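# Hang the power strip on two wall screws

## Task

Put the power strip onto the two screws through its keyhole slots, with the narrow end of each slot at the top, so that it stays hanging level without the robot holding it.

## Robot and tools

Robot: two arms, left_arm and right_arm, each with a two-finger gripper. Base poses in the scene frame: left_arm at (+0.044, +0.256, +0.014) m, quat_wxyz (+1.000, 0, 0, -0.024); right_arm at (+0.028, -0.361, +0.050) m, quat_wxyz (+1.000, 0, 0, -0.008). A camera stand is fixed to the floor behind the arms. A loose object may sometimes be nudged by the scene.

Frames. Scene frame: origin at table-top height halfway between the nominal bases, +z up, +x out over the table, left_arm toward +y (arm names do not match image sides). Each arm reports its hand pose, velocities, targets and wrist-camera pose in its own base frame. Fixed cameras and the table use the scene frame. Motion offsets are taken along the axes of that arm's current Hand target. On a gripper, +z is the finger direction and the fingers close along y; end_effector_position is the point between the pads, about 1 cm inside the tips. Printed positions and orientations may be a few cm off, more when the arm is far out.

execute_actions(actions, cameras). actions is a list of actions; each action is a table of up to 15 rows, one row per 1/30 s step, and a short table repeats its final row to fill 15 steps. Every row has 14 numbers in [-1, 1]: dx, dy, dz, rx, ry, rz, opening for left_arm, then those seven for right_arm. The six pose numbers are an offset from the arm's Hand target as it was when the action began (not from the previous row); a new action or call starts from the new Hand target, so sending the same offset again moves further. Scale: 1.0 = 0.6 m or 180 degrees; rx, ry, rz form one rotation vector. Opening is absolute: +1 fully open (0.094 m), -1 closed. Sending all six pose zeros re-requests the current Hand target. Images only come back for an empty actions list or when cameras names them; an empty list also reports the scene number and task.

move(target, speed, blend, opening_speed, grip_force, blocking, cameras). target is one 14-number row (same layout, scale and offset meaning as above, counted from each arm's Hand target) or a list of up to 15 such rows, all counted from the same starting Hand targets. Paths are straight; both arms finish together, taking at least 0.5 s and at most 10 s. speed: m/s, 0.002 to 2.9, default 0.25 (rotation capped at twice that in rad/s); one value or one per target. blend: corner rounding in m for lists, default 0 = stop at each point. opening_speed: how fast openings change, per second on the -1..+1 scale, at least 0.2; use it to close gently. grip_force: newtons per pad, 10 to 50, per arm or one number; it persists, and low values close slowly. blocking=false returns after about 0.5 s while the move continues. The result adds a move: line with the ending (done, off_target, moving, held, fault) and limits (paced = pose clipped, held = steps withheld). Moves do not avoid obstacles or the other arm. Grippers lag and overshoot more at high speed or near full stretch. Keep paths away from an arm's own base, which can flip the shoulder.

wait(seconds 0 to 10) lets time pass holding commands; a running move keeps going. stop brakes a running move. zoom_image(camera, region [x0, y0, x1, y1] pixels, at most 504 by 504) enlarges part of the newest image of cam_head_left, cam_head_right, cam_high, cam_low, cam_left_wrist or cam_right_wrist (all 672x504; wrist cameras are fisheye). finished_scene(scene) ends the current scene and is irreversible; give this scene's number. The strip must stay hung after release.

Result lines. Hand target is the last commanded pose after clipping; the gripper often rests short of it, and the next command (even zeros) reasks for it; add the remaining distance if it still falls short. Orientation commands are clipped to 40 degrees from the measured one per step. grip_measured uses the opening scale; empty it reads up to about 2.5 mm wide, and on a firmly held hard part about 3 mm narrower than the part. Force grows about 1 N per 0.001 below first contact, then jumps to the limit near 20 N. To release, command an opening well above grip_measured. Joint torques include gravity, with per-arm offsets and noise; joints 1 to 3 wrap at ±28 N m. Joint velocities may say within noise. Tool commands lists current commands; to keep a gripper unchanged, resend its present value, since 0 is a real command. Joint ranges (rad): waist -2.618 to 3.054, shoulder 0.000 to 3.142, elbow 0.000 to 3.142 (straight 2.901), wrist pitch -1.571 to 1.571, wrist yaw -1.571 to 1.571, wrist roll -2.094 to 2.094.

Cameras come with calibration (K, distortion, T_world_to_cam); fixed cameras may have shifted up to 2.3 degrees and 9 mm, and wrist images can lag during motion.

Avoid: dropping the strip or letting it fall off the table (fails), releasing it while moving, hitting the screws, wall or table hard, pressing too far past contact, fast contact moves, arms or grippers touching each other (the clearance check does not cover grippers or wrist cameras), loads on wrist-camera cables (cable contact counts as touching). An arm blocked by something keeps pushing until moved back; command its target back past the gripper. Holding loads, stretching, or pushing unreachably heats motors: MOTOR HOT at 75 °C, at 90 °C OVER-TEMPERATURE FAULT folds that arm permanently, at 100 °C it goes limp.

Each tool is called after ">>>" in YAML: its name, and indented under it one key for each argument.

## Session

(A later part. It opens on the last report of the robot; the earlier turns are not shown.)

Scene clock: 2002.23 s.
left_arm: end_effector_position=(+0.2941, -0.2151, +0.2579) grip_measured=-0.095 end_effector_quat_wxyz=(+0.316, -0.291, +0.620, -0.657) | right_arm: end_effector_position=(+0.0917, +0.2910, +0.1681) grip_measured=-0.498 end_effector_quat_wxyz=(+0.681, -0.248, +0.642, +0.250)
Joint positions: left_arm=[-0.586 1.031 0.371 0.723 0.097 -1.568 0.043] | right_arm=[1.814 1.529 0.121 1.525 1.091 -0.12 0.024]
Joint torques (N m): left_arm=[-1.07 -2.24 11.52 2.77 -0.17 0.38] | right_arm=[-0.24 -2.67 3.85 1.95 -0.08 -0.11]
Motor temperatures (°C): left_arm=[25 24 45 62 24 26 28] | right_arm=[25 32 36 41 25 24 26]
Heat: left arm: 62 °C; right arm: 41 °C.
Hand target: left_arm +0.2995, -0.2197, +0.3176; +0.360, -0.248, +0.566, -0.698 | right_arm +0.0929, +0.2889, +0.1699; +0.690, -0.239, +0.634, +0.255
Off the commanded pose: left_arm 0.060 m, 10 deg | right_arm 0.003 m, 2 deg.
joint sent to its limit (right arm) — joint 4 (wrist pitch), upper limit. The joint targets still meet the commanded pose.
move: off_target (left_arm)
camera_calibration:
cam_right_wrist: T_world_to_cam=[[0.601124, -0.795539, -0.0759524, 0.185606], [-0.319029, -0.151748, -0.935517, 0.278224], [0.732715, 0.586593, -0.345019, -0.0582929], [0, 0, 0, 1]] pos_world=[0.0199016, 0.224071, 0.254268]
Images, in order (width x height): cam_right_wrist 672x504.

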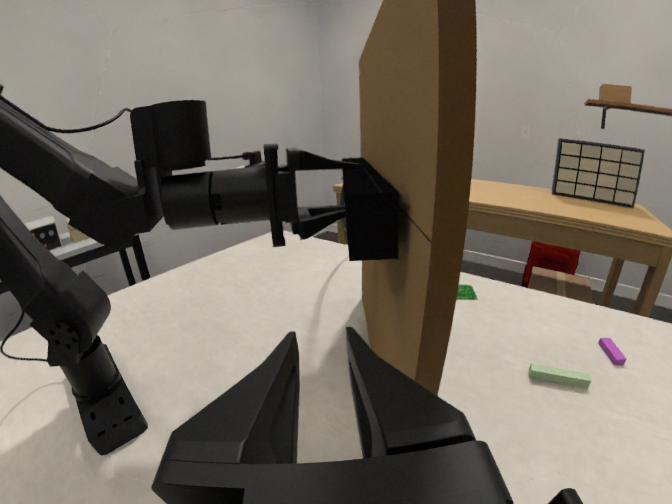

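>>> move:
  target: [0.0018,0.0021,0.0095,0,0,0,-0.28,0,0,0,0,0,0,-0.5]
  speed: 0.03
  cameras: ["cam_right_wrist","cam_left_wrist","cam_head_left"]

>>> zoom_image:
  camera: "cam_right_wrist"
  region: [300, 130, 480, 280]

>>> zoom_image:
  camera: "cam_head_left"
  region: [220, 110, 340, 230]

Scene clock: 2011.57 s.
left_arm: end_effector_position=(+0.2971, -0.2177, +0.2568) grip_measured=-0.096 end_effector_quat_wxyz=(+0.318, -0.293, +0.621, -0.654) | right_arm: end_effector_position=(+0.0917, +0.2910, +0.1681) grip_measured=-0.498 end_effector_quat_wxyz=(+0.681, -0.248, +0.642, +0.250)
Joint positions: left_arm=[-0.594 1.053 0.381 0.729 0.083 -1.564 0.042] | right_arm=[1.814 1.529 0.121 1.525 1.091 -0.12 0.024]
Joint torques (N m): left_arm=[-0.96 -1.89 11.78 2.84 -0.11 0.38] | right_arm=[-0.24 -2.73 3.79 1.94 -0.08 -0.1]
Motor temperatures (°C): left_arm=[25 24 45 59 24 26 28] | right_arm=[25 32 36 42 25 24 26]
Heat: left arm: 59 °C; right arm: 42 °C.
Hand target: left_arm +0.3034, -0.2242, +0.3178; +0.360, -0.248, +0.566, -0.699 | right_arm +0.0929, +0.2889, +0.1699; +0.690, -0.239, +0.634, +0.255
Off the commanded pose: left_arm 0.062 m, 11 deg | right_arm 0.003 m, 2 deg.
joint sent to its limit (right arm) — joint 4 (wrist pitch), upper limit. The joint targets still meet the commanded pose.
move: off_target (left_arm)
camera_calibration:
cam_left_wrist: T_world_to_cam=[[-0.130437, 0.0296772, 0.991012, -0.215761], [-0.891699, -0.440477, -0.104174, 0.239341], [0.433426, -0.897273, 0.0839174, -0.226512], [0, 0, 0, 1]] pos_world=[0.283453, -0.0914162, 0.257763]
cam_right_wrist: T_world_to_cam=[[0.601124, -0.795539, -0.0759524, 0.185606], [-0.319029, -0.151748, -0.935517, 0.278224], [0.732715, 0.586593, -0.345019, -0.0582929], [0, 0, 0, 1]] pos_world=[0.0199016, 0.224071, 0.254268]
Images, in order (width x height): cam_head_left 672x504, cam_left_wrist 672x504, cam_right_wrist 672x504.

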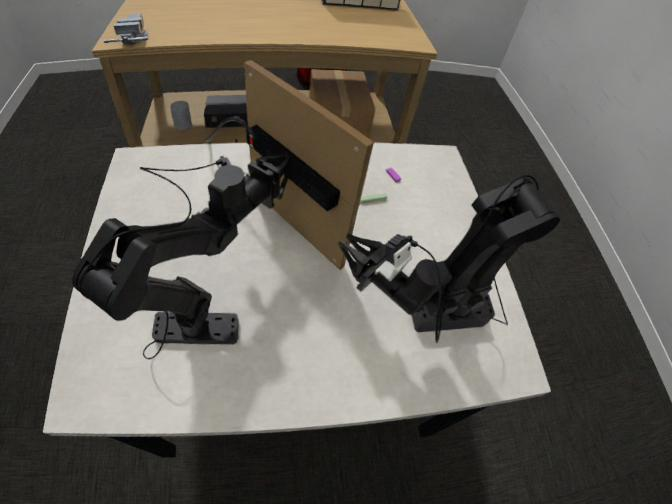

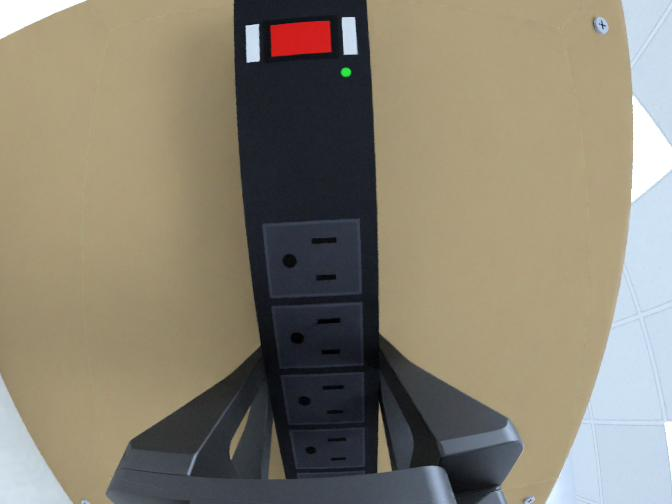

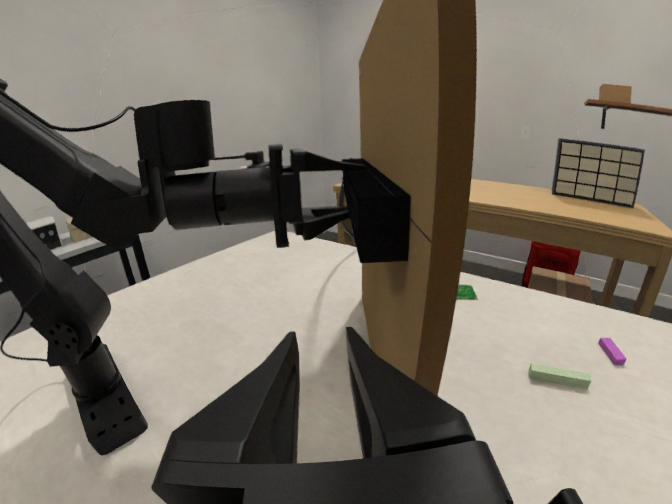

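Scaled by 2.800 from the camera's 672x504 image, which has a finer 960x720 frame.

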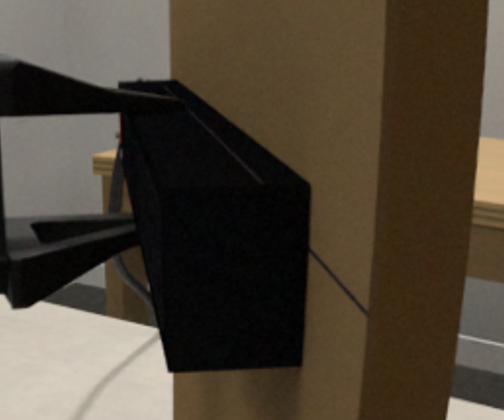

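Scaled by 4.200 from the camera's 672x504 image, which has a finer 960x720 frame.

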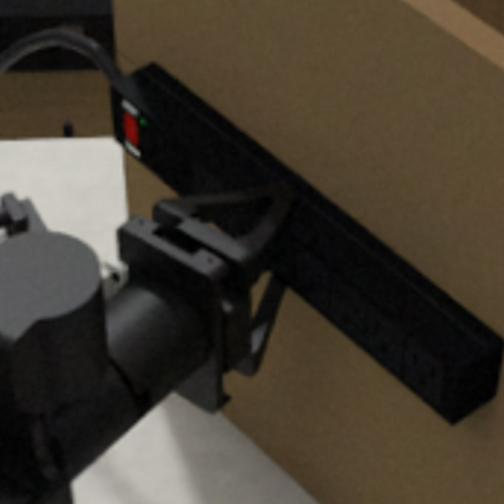

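>>> move:
  target:
    - [0.0005,0.0007,0.003,0,0,0,-0.28,0,0,0,0,0,0,-0.5]
    - [0.0018,0.0255,-0.002,0,0,0,-0.28,0,0,0,0,0,0,-0.5]
  speed: 0.04
  cameras: ["cam_right_wrist"]

>>> zoom_image:
  camera: "cam_right_wrist"
  region: [300, 130, 480, 280]

Scene clock: 2020.43 s.
left_arm: end_effector_position=(+0.2976, -0.2181, +0.2567) grip_measured=-0.097 end_effector_quat_wxyz=(+0.324, -0.288, +0.611, -0.662) | right_arm: end_effector_position=(+0.0917, +0.2910, +0.1681) grip_measured=-0.498 end_effector_quat_wxyz=(+0.681, -0.248, +0.642, +0.250)
Joint positions: left_arm=[-0.596 1.081 0.36 0.808 0.08 -1.562 0.042] | right_arm=[1.814 1.529 0.121 1.525 1.091 -0.12 0.024]
Joint torques (N m): left_arm=[-0.92 0.5 10.7 2.9 -0.09 0.38] | right_arm=[-0.29 -2.69 3.81 1.95 -0.08 -0.1]
Motor temperatures (°C): left_arm=[25 24 46 59 24 26 28] | right_arm=[25 32 36 42 25 24 26]
Heat: left arm: 59 °C; right arm: 42 °C.
Hand target: left_arm +0.3052, -0.2259, +0.3024; +0.360, -0.248, +0.566, -0.699 | right_arm +0.0929, +0.2889, +0.1699; +0.690, -0.239, +0.634, +0.255
Off the commanded pose: left_arm 0.047 m, 9 deg | right_arm 0.003 m, 2 deg.
joint sent to its limit (right arm) — joint 4 (wrist pitch), upper limit. The joint targets still meet the commanded pose.
move: off_target (left_arm)
camera_calibration:
cam_right_wrist: T_world_to_cam=[[0.601124, -0.795539, -0.0759524, 0.185606], [-0.319029, -0.151748, -0.935517, 0.278224], [0.732715, 0.586593, -0.345019, -0.0582929], [0, 0, 0, 1]] pos_world=[0.0199016, 0.224071, 0.254268]
Images, in order (width x height): cam_right_wrist 672x504.

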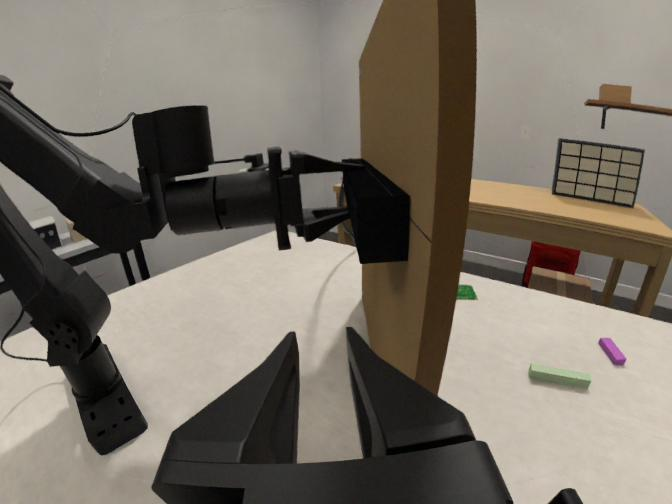

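Scaled by 2.800 from the camera's 672x504 image, which has a finer 960x720 frame.

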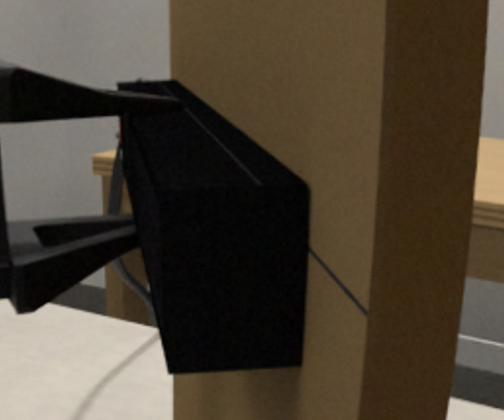

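>>> move:
  target: [0.0018,0.0291,-0.0071,0,0,0,-0.28,0,0,0,0,0,0,-0.5]
  speed: 0.04
  cameras: ["cam_right_wrist"]

>>> zoom_image:
  camera: "cam_right_wrist"
  region: [300, 130, 480, 280]

Scene clock: 2024.93 s.
left_arm: end_effector_position=(+0.2970, -0.2174, +0.2540) grip_measured=-0.098 end_effector_quat_wxyz=(-0.330, +0.281, -0.589, +0.682) | right_arm: end_effector_position=(+0.0917, +0.2910, +0.1681) grip_measured=-0.498 end_effector_quat_wxyz=(+0.681, -0.248, +0.642, +0.250)
Joint positions: left_arm=[-0.596 1.152 0.309 0.993 0.079 -1.576 0.042] | right_arm=[1.814 1.529 0.121 1.525 1.091 -0.12 0.024]
Joint torques (N m): left_arm=[-0.88 0.53 10.82 2.3 -0.08 0.52] | right_arm=[-0.28 -2.73 3.93 1.95 -0.07 -0.09]
Motor temperatures (°C): left_arm=[25 24 45 59 24 26 28] | right_arm=[25 31 36 42 25 24 26]
Heat: left arm: 59 °C; right arm: 42 °C.
Hand target: left_arm +0.3052, -0.2258, +0.2845; -0.360, +0.248, -0.566, +0.699 | right_arm +0.0929, +0.2889, +0.1699; +0.690, -0.239, +0.634, +0.255
Off the commanded pose: left_arm 0.033 m, 6 deg | right_arm 0.003 m, 2 deg.
joint sent to its limit (right arm) — joint 4 (wrist pitch), upper limit. The joint targets still meet the commanded pose.
move: off_target (left_arm)
camera_calibration:
cam_right_wrist: T_world_to_cam=[[0.601124, -0.795539, -0.0759524, 0.185606], [-0.319029, -0.151748, -0.935517, 0.278224], [0.732715, 0.586593, -0.345019, -0.0582929], [0, 0, 0, 1]] pos_world=[0.0199016, 0.224071, 0.254268]
Images, in order (width x height): cam_right_wrist 672x504.

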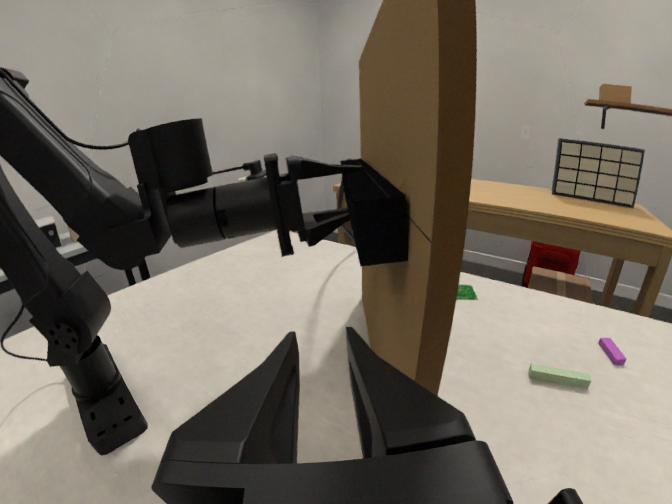

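Scaled by 2.800 from the camera's 672x504 image, which has a finer 960x720 frame.

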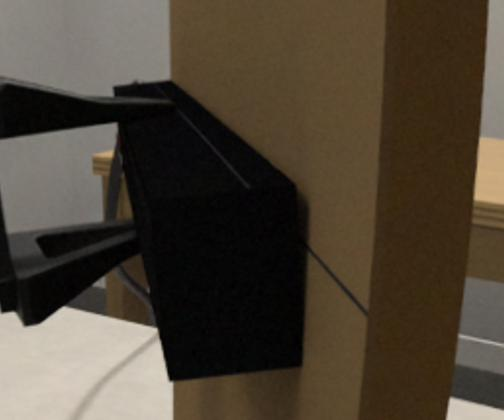

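>>> move:
  target: [0.001,0.02,-0.001,-0.045,0,0,-0.28,0,0,0,0,0,0,-0.5]
  speed: 0.04
  cameras: ["cam_right_wrist"]

>>> zoom_image:
  camera: "cam_right_wrist"
  region: [300, 130, 480, 280]

Scene clock: 2034.13 s.
left_arm: end_effector_position=(+0.2978, -0.2180, +0.2536) grip_measured=-0.098 end_effector_quat_wxyz=(+0.324, -0.290, +0.614, -0.659) | right_arm: end_effector_position=(+0.0917, +0.2910, +0.1681) grip_measured=-0.498 end_effector_quat_wxyz=(+0.681, -0.248, +0.642, +0.250)
Joint positions: left_arm=[-0.598 1.084 0.357 0.806 0.076 -1.561 0.042] | right_arm=[1.814 1.529 0.121 1.525 1.091 -0.12 0.024]
Joint torques (N m): left_arm=[-1.26 -0.47 11.77 1.42 -0.13 0.47] | right_arm=[-0.25 -2.71 3.81 1.97 -0.08 -0.11]
Motor temperatures (°C): left_arm=[25 24 46 55 24 26 28] | right_arm=[25 31 35 42 25 24 26]
Heat: left arm: 55 °C; right arm: 42 °C.
Hand target: left_arm +0.3071, -0.2271, +0.2727; +0.342, -0.273, +0.614, -0.657 | right_arm +0.0929, +0.2889, +0.1699; +0.690, -0.239, +0.634, +0.255
Off the commanded pose: left_arm 0.023 m, 3 deg | right_arm 0.003 m, 2 deg.
joint sent to its limit (right arm) — joint 4 (wrist pitch), upper limit. The joint targets still meet the commanded pose.
move: off_target (left_arm)
camera_calibration:
cam_right_wrist: T_world_to_cam=[[0.601124, -0.795539, -0.0759524, 0.185606], [-0.319029, -0.151748, -0.935517, 0.278224], [0.732715, 0.586593, -0.345019, -0.0582929], [0, 0, 0, 1]] pos_world=[0.0199016, 0.224071, 0.254268]
Images, in order (width x height): cam_right_wrist 672x504.

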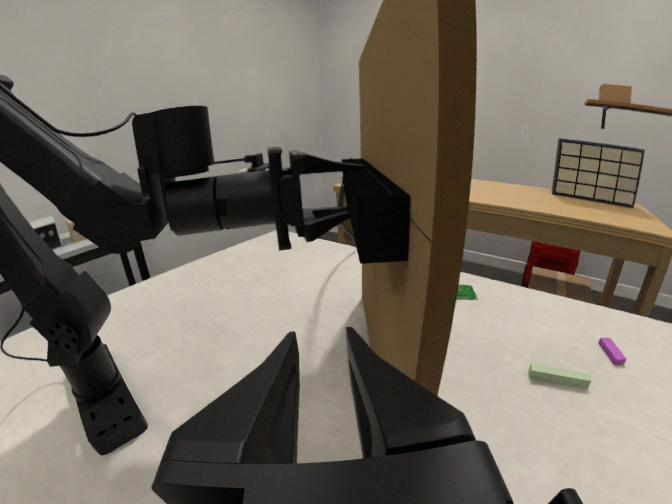

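Scaled by 2.800 from the camera's 672x504 image, which has a finer 960x720 frame.

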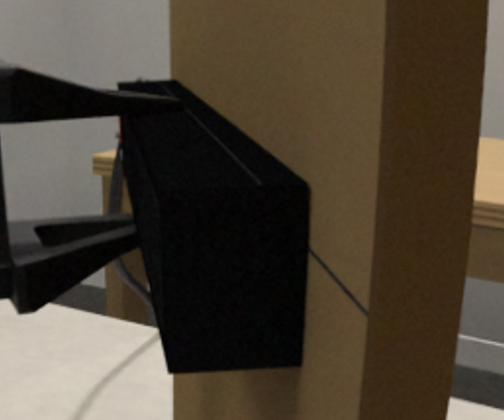

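>>> move:
  target: [0.001,0.0325,-0.0035,-0.02,0,0,-0.28,0,0,0,0,0,0,-0.5]
  speed: 0.04
  cameras: ["cam_right_wrist"]

>>> zoom_image:
  camera: "cam_right_wrist"
  region: [300, 130, 480, 280]

Scene clock: 2039.67 s.
left_arm: end_effector_position=(+0.2977, -0.2180, +0.2528) grip_measured=-0.098 end_effector_quat_wxyz=(+0.323, -0.290, +0.615, -0.658) | right_arm: end_effector_position=(+0.0917, +0.2910, +0.1681) grip_measured=-0.498 end_effector_quat_wxyz=(+0.681, -0.248, +0.642, +0.250)
Joint positions: left_arm=[-0.598 1.082 0.357 0.801 0.076 -1.561 0.042] | right_arm=[1.814 1.529 0.121 1.525 1.091 -0.12 0.024]
Joint torques (N m): left_arm=[-1.11 0.58 10.74 1.09 -0.13 0.49] | right_arm=[-0.31 -2.71 3.85 1.95 -0.07 -0.1]
Heat: left arm: 54 °C; right arm: 42 °C.
Hand target: left_arm +0.3072, -0.2265, +0.2530; +0.333, -0.283, +0.635, -0.637 | right_arm +0.0929, +0.2889, +0.1699; +0.690, -0.239, +0.634, +0.255
Off the commanded pose: left_arm 0.013 m, 4 deg | right_arm 0.003 m, 2 deg.
joint sent to its limit (right arm) — joint 4 (wrist pitch), upper limit. The joint targets still meet the commanded pose.
move: off_target (left_arm)
camera_calibration:
cam_right_wrist: T_world_to_cam=[[0.601124, -0.795539, -0.0759524, 0.185606], [-0.319029, -0.151748, -0.935517, 0.278224], [0.732715, 0.586593, -0.345019, -0.0582929], [0, 0, 0, 1]] pos_world=[0.0199016, 0.224071, 0.254268]
Images, in order (width x height): cam_right_wrist 672x504.

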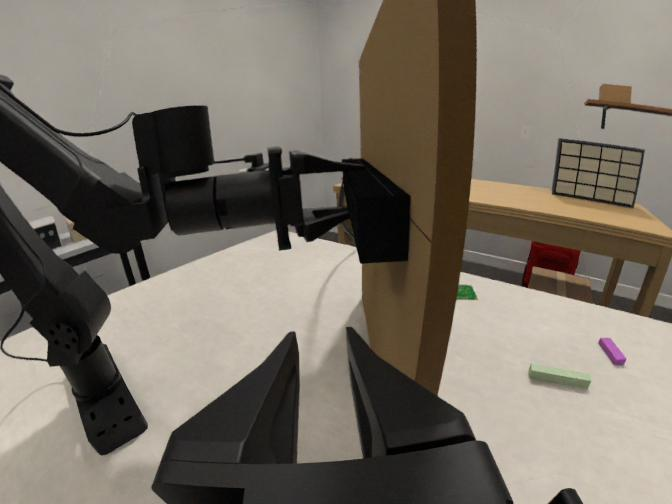

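Scaled by 2.800 from the camera's 672x504 image, which has a finer 960x720 frame.

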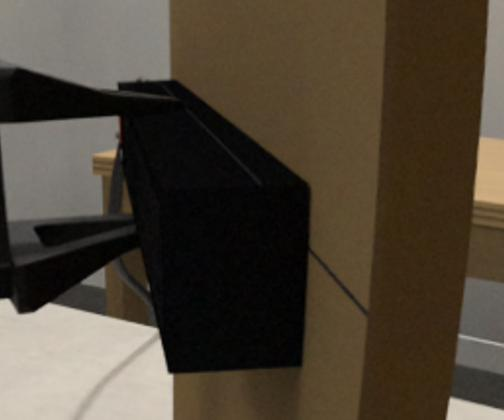

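>>> move:
  target:
    - [-0.0025,-0.0018,-0.012,-0.006,0,0,-0.28,0,0,0,0,0,0,-0.5]
    - [-0.0015,0.024,-0.015,-0.012,0,0,-0.28,0,0,0,0,0,0,-0.5]
  speed: 0.04
  cameras: ["cam_right_wrist"]

>>> zoom_image:
  camera: "cam_right_wrist"
  region: [300, 130, 480, 280]

Scene clock: 2045.47 s.
left_arm: end_effector_position=(+0.2980, -0.2180, +0.2519) grip_measured=-0.098 end_effector_quat_wxyz=(+0.321, -0.294, +0.626, -0.648) | right_arm: end_effector_position=(+0.0917, +0.2910, +0.1681) grip_measured=-0.498 end_effector_quat_wxyz=(+0.681, -0.248, +0.642, +0.250)
Joint positions: left_arm=[-0.598 1.061 0.377 0.73 0.075 -1.553 0.042] | right_arm=[1.814 1.529 0.121 1.525 1.091 -0.12 0.024]
Joint torques (N m): left_arm=[-0.18 -0.51 6.72 1.4 -0.07 0.44] | right_arm=[-0.29 -2.69 3.81 1.96 -0.06 -0.1]
Heat: left arm: 52 °C; right arm: 42 °C.
Hand target: left_arm +0.3017, -0.2198, +0.2384; +0.327, -0.290, +0.647, -0.625 | right_arm +0.0929, +0.2889, +0.1699; +0.690, -0.239, +0.634, +0.255
Off the commanded pose: left_arm 0.014 m, 4 deg | right_arm 0.003 m, 2 deg.
joint sent to its limit (right arm) — joint 4 (wrist pitch), upper limit. The joint targets still meet the commanded pose.
move: off_target (left_arm)
camera_calibration:
cam_right_wrist: T_world_to_cam=[[0.601124, -0.795539, -0.0759524, 0.185606], [-0.319029, -0.151748, -0.935517, 0.278224], [0.732715, 0.586593, -0.345019, -0.0582929], [0, 0, 0, 1]] pos_world=[0.0199016, 0.224071, 0.254268]
Images, in order (width x height): cam_right_wrist 672x504.

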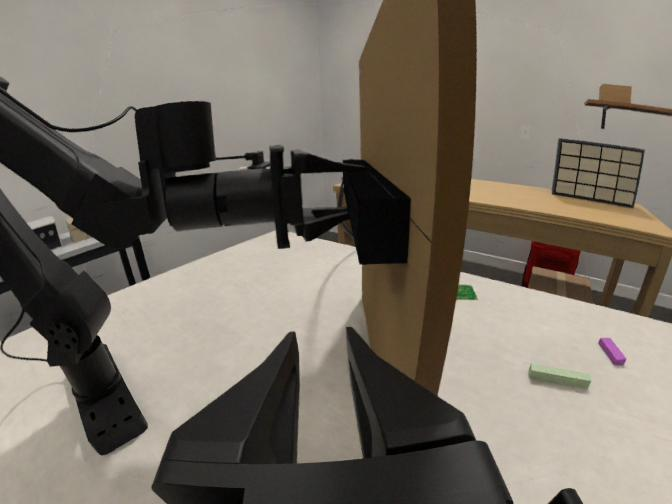

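Scaled by 2.800 from the camera's 672x504 image, which has a finer 960x720 frame.

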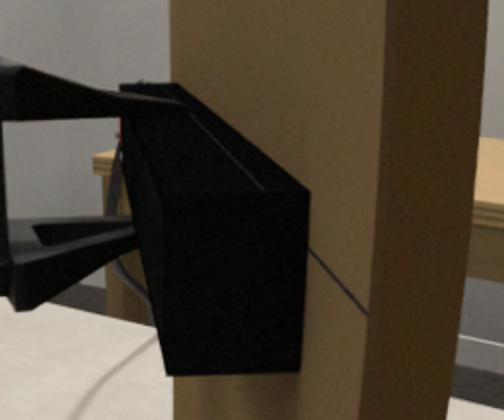

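>>> move:
  target:
    - [0.001,0.0194,-0.004,0,0,0,-0.28,0,0,0,0,0,0,-0.5]
  speed: 0.04
  cameras: ["cam_right_wrist"]

>>> zoom_image:
  camera: "cam_right_wrist"
  region: [300, 130, 480, 280]

Scene clock: 2050.70 s.
left_arm: end_effector_position=(+0.2978, -0.2178, +0.2504) grip_measured=-0.098 end_effector_quat_wxyz=(+0.324, -0.290, +0.617, -0.655) | right_arm: end_effector_position=(+0.0917, +0.2910, +0.1681) grip_measured=-0.498 end_effector_quat_wxyz=(+0.681, -0.248, +0.642, +0.250)
Joint positions: left_arm=[-0.598 1.084 0.354 0.799 0.075 -1.557 0.042] | right_arm=[1.814 1.529 0.121 1.525 1.091 -0.12 0.024]
Joint torques (N m): left_arm=[0.02 -0.8 5.22 1.34 -0.06 0.48] | right_arm=[-0.25 -2.71 3.81 1.96 -0.07 -0.09]
Heat: left arm: 51 °C; right arm: 43 °C.
Hand target: left_arm +0.2998, -0.2182, +0.2267; +0.327, -0.290, +0.647, -0.625 | right_arm +0.0929, +0.2889, +0.1699; +0.690, -0.239, +0.634, +0.255
Off the commanded pose: left_arm 0.024 m, 5 deg | right_arm 0.003 m, 2 deg.
joint sent to its limit (right arm) — joint 4 (wrist pitch), upper limit. The joint targets still meet the commanded pose.
move: off_target (left_arm)
camera_calibration:
cam_right_wrist: T_world_to_cam=[[0.601124, -0.795539, -0.0759524, 0.185606], [-0.319029, -0.151748, -0.935517, 0.278224], [0.732715, 0.586593, -0.345019, -0.0582929], [0, 0, 0, 1]] pos_world=[0.0199016, 0.224071, 0.254268]
Images, in order (width x height): cam_right_wrist 672x504.

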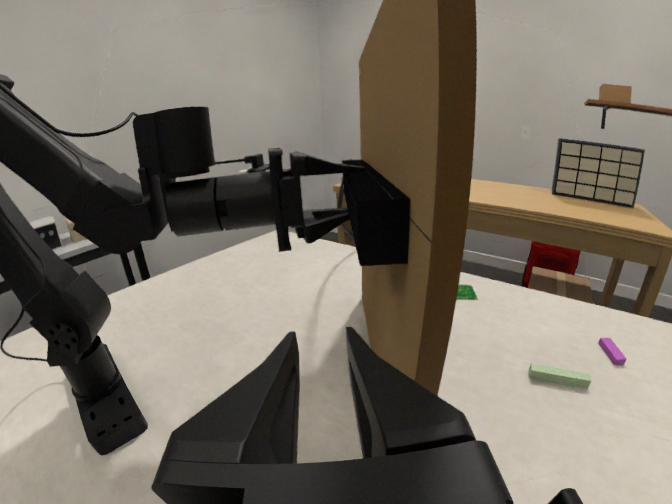

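Scaled by 2.800 from the camera's 672x504 image, which has a finer 960x720 frame.

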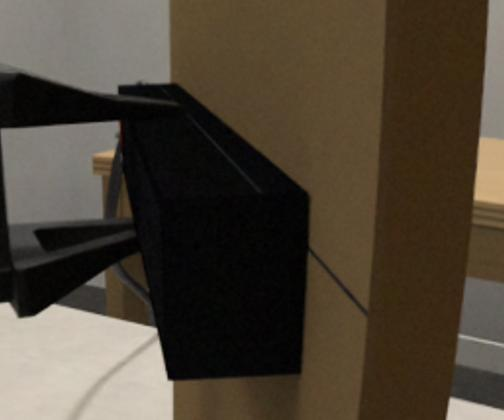

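>>> move:
  target:
    - [0.0015,0.0323,-0.007,0,0,0,-0.28,0,0,0,0,0,0,-0.5]
  speed: 0.05
  cameras: ["cam_right_wrist"]

>>> zoom_image:
  camera: "cam_right_wrist"
  region: [300, 130, 480, 280]

Scene clock: 2055.63 s.
left_arm: end_effector_position=(+0.2968, -0.2176, +0.2368) grip_measured=-0.099 end_effector_quat_wxyz=(+0.324, -0.288, +0.612, -0.661) | right_arm: end_effector_position=(+0.0917, +0.2910, +0.1681) grip_measured=-0.498 end_effector_quat_wxyz=(+0.681, -0.248, +0.642, +0.250)
Joint positions: left_arm=[-0.598 1.144 0.301 0.928 0.077 -1.561 0.042] | right_arm=[1.814 1.529 0.121 1.525 1.091 -0.12 0.024]
Joint torques (N m): left_arm=[0.34 -1.7 3.89 1.21 -0.03 0.53] | right_arm=[-0.27 -2.69 3.81 1.95 -0.09 -0.11]
Motor temperatures (°C): left_arm=[25 24 43 50 24 26 28] | right_arm=[25 31 35 43 25 24 26]
Heat: left arm: 50 °C; right arm: 43 °C.
Hand target: left_arm +0.2967, -0.2153, +0.2075; +0.328, -0.290, +0.646, -0.625 | right_arm +0.0929, +0.2889, +0.1699; +0.690, -0.239, +0.634, +0.255
Off the commanded pose: left_arm 0.030 m, 6 deg | right_arm 0.003 m, 2 deg.
joint sent to its limit (right arm) — joint 4 (wrist pitch), upper limit. The joint targets still meet the commanded pose.
move: off_target (left_arm)
camera_calibration:
cam_right_wrist: T_world_to_cam=[[0.601124, -0.795539, -0.0759524, 0.185606], [-0.319029, -0.151748, -0.935517, 0.278224], [0.732715, 0.586593, -0.345019, -0.0582929], [0, 0, 0, 1]] pos_world=[0.0199016, 0.224071, 0.254268]
Images, in order (width x height): cam_right_wrist 672x504.

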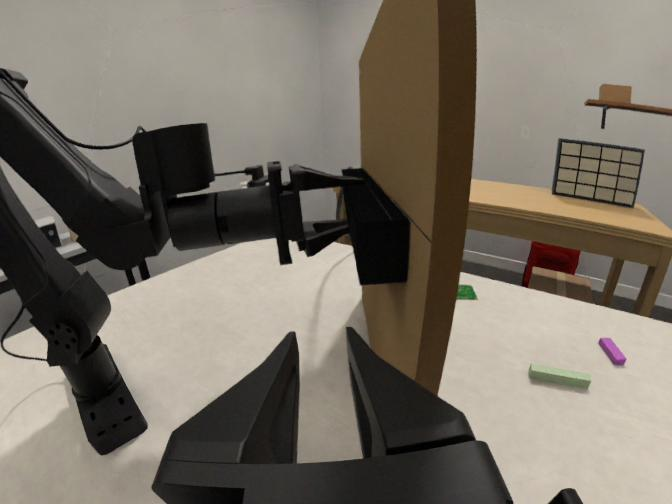

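Scaled by 2.800 from the camera's 672x504 image, which has a finer 960x720 frame.

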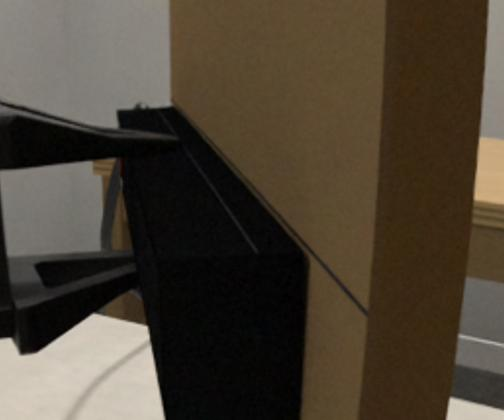

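>>> move:
  target:
    - [-0.0006,-0.013,0.003,0,0,0,-0.1,0,0,0,0,0,0,-0.5]
    - [-0.0006,-0.013,0.003,0,0,0,0.35,0,0,0,0,0,0,-0.5]
  speed: 0.04
  opening_speed: 0.3
  cameras: ["cam_right_wrist","cam_left_wrist","cam_head_left"]

>>> zoom_image:
  camera: "cam_right_wrist"
  region: [300, 130, 480, 280]

>>> zoom_image:
  camera: "cam_head_left"
  region: [220, 110, 360, 250]

Scene clock: 2067.97 s.
left_arm: end_effector_position=(+0.2972, -0.2178, +0.2283) grip_measured=+0.349 end_effector_quat_wxyz=(+0.329, -0.284, +0.628, -0.645) | right_arm: end_effector_position=(+0.0917, +0.2910, +0.1681) grip_measured=-0.498 end_effector_quat_wxyz=(+0.681, -0.248, +0.642, +0.250)
Joint positions: left_arm=[-0.598 1.142 0.301 0.891 0.077 -1.527 0.063] | right_arm=[1.814 1.529 0.121 1.525 1.091 -0.12 0.024]
Joint torques (N m): left_arm=[0.09 -3.04 5.85 1.17 -0.07 0.18] | right_arm=[-0.29 -2.69 3.78 1.95 -0.07 -0.11]
Heat: left arm: 48 °C; right arm: 43 °C.
Hand target: left_arm +0.2980, -0.2166, +0.2153; +0.327, -0.290, +0.647, -0.625 | right_arm +0.0929, +0.2889, +0.1699; +0.690, -0.239, +0.634, +0.255
Off the commanded pose: left_arm 0.013 m, 3 deg | right_arm 0.003 m, 2 deg.
joint sent to its limit (right arm) — joint 4 (wrist pitch), upper limit. The joint targets still meet the commanded pose.
move: off_target (left_arm); target 2's new opening was sent with left_arm's hand 0.021 m and 6 deg from that target
camera_calibration:
cam_left_wrist: T_world_to_cam=[[-0.146853, -0.00402905, 0.98915, -0.18957], [-0.887345, -0.441347, -0.133536, 0.24158], [0.437097, -0.897327, 0.0612381, -0.220018], [0, 0, 0, 1]] pos_world=[0.282695, -0.0915712, 0.233246]
cam_right_wrist: T_world_to_cam=[[0.601124, -0.795539, -0.0759524, 0.185606], [-0.319029, -0.151748, -0.935517, 0.278224], [0.732715, 0.586593, -0.345019, -0.0582929], [0, 0, 0, 1]] pos_world=[0.0199016, 0.224071, 0.254268]
Images, in order (width x height): cam_head_left 672x504, cam_left_wrist 672x504, cam_right_wrist 672x504.

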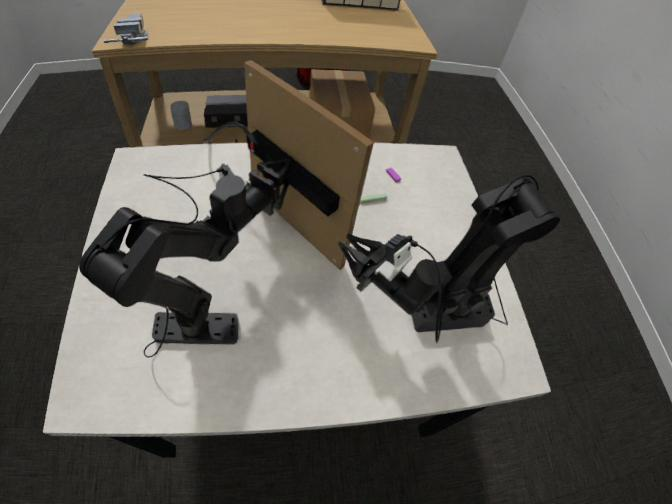

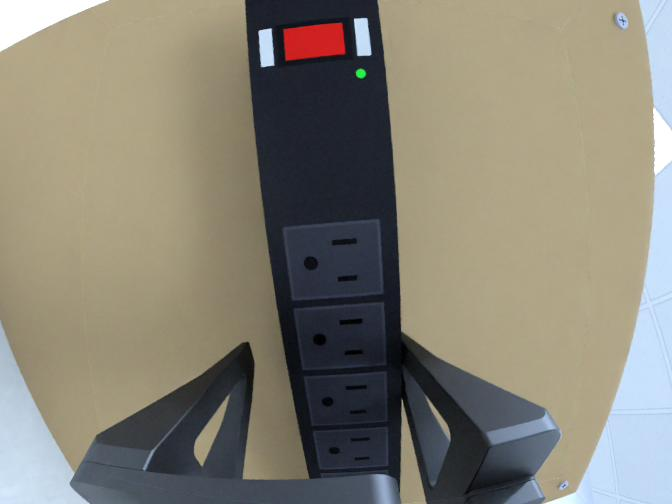

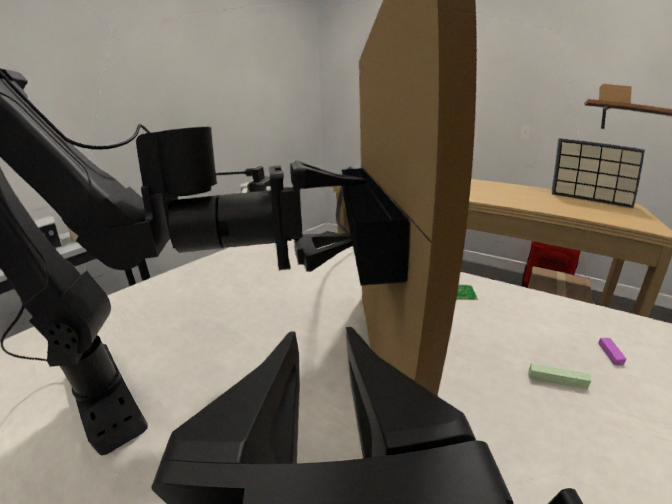

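Scaled by 2.800 from the camera's 672x504 image, which has a finer 960x720 frame.

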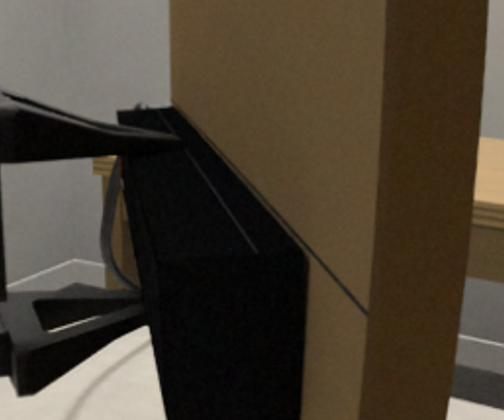

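Scaled by 3.600 from the camera's 672x504 image, which has a finer 960x720 frame.

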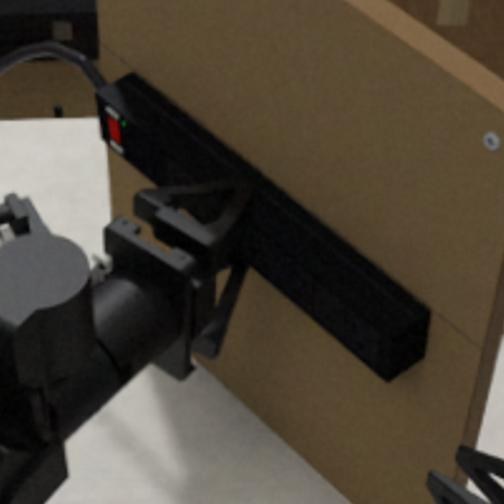

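>>> move:
  target:
    - [0,0,0,0,0,0,0.95,0,0,0,0,0,0,-0.5]
    - [-0.012,-0.014,-0.06,0,0,0,0.95,0,0,0,0,0,0,-0.5]
    - [-0.035,-0.04,-0.18,0,0,0,0.95,0,0,0,0,0,0,-0.5]
  speed: [0.04,0.05,0.15]
  blend: [0,0.01,0]
  opening_speed: 0.6
  cameras: ["cam_right_wrist","cam_left_wrist","cam_head_left","cam_head_right"]

>>> zoom_image:
  camera: "cam_head_right"
  region: [210, 60, 380, 260]

Scene clock: 2078.13 s.
left_arm: end_effector_position=(+0.2273, -0.1356, +0.2239) grip_measured=+0.949 end_effector_quat_wxyz=(+0.314, -0.304, +0.653, -0.619) | right_arm: end_effector_position=(+0.0917, +0.2910, +0.1681) grip_measured=-0.498 end_effector_quat_wxyz=(+0.681, -0.248, +0.642, +0.250)
Joint positions: left_arm=[-0.287 0.311 0.205 0.067 0.38 -1.523 0.092] | right_arm=[1.814 1.529 0.121 1.525 1.091 -0.12 0.024]
Joint torques (N m): left_arm=[0.53 0.7 9.44 1.63 0.09 0.16] | right_arm=[-0.23 -2.71 3.81 1.95 -0.08 -0.11]
Heat: left arm: 48 °C; right arm: 43 °C.
Hand target: left_arm +0.2253, -0.1346, +0.2409; +0.327, -0.290, +0.647, -0.625 | right_arm +0.0929, +0.2889, +0.1699; +0.690, -0.239, +0.634, +0.255
Off the commanded pose: left_arm 0.017 m, 2 deg | right_arm 0.003 m, 2 deg.
joint sent to its limit (right arm) — joint 4 (wrist pitch), upper limit. The joint targets still meet the commanded pose.
move: off_target (left_arm)
camera_calibration:
cam_left_wrist: T_world_to_cam=[[-0.0714124, -0.0462864, 0.996372, -0.219686], [-0.892202, -0.443651, -0.084556, 0.205027], [0.445955, -0.895004, -0.00961464, -0.101337], [0, 0, 0, 1]] pos_world=[0.212429, -0.00990488, 0.235251]
cam_right_wrist: T_world_to_cam=[[0.601124, -0.795539, -0.0759524, 0.185606], [-0.319029, -0.151748, -0.935517, 0.278224], [0.732715, 0.586593, -0.345019, -0.0582929], [0, 0, 0, 1]] pos_world=[0.0199016, 0.224071, 0.254268]
Images, in order (width x height): cam_head_left 672x504, cam_head_right 672x504, cam_left_wrist 672x504, cam_right_wrist 672x504.

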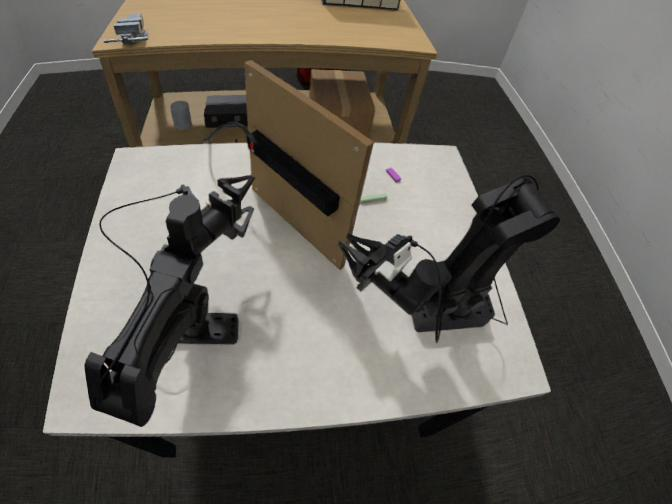

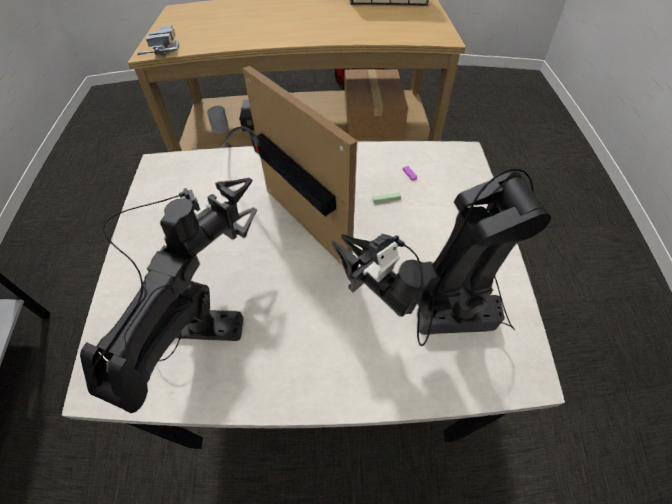

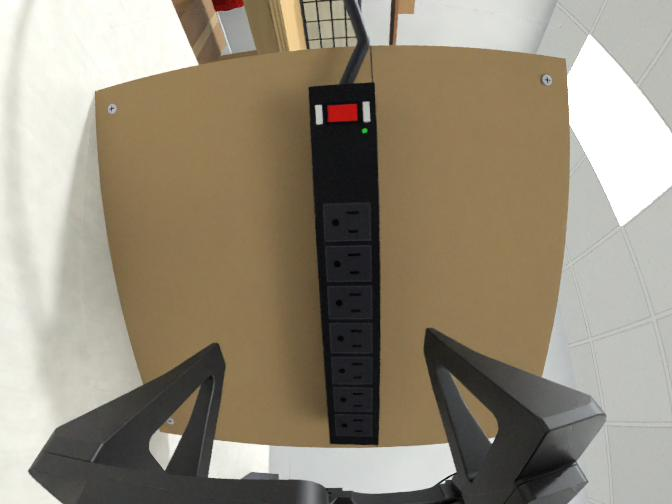

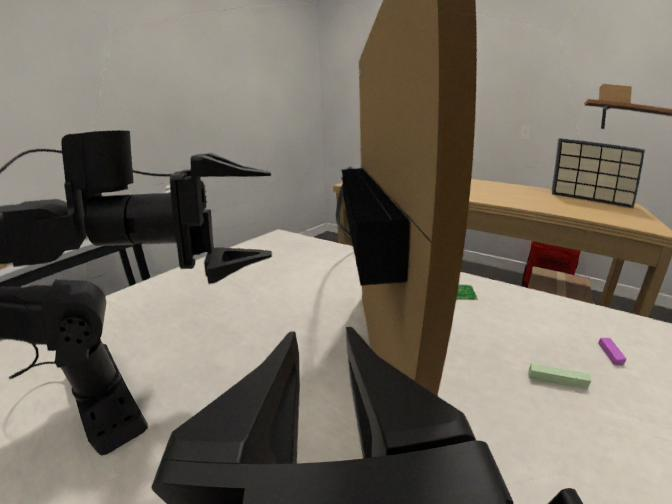

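Scaled by 2.520 from the camera's 672x504 image, which has a finer 960x720 frame.

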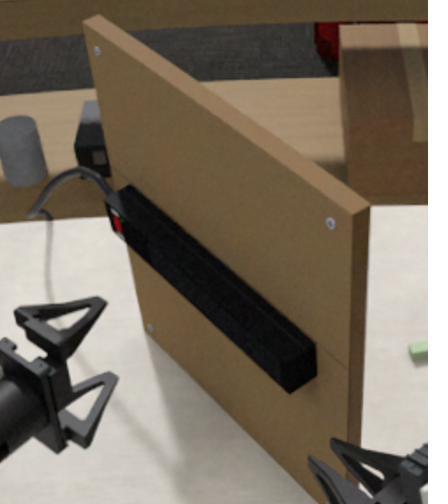

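>>> finished_scene:
  scene: 1

The scene is finished: the task was done.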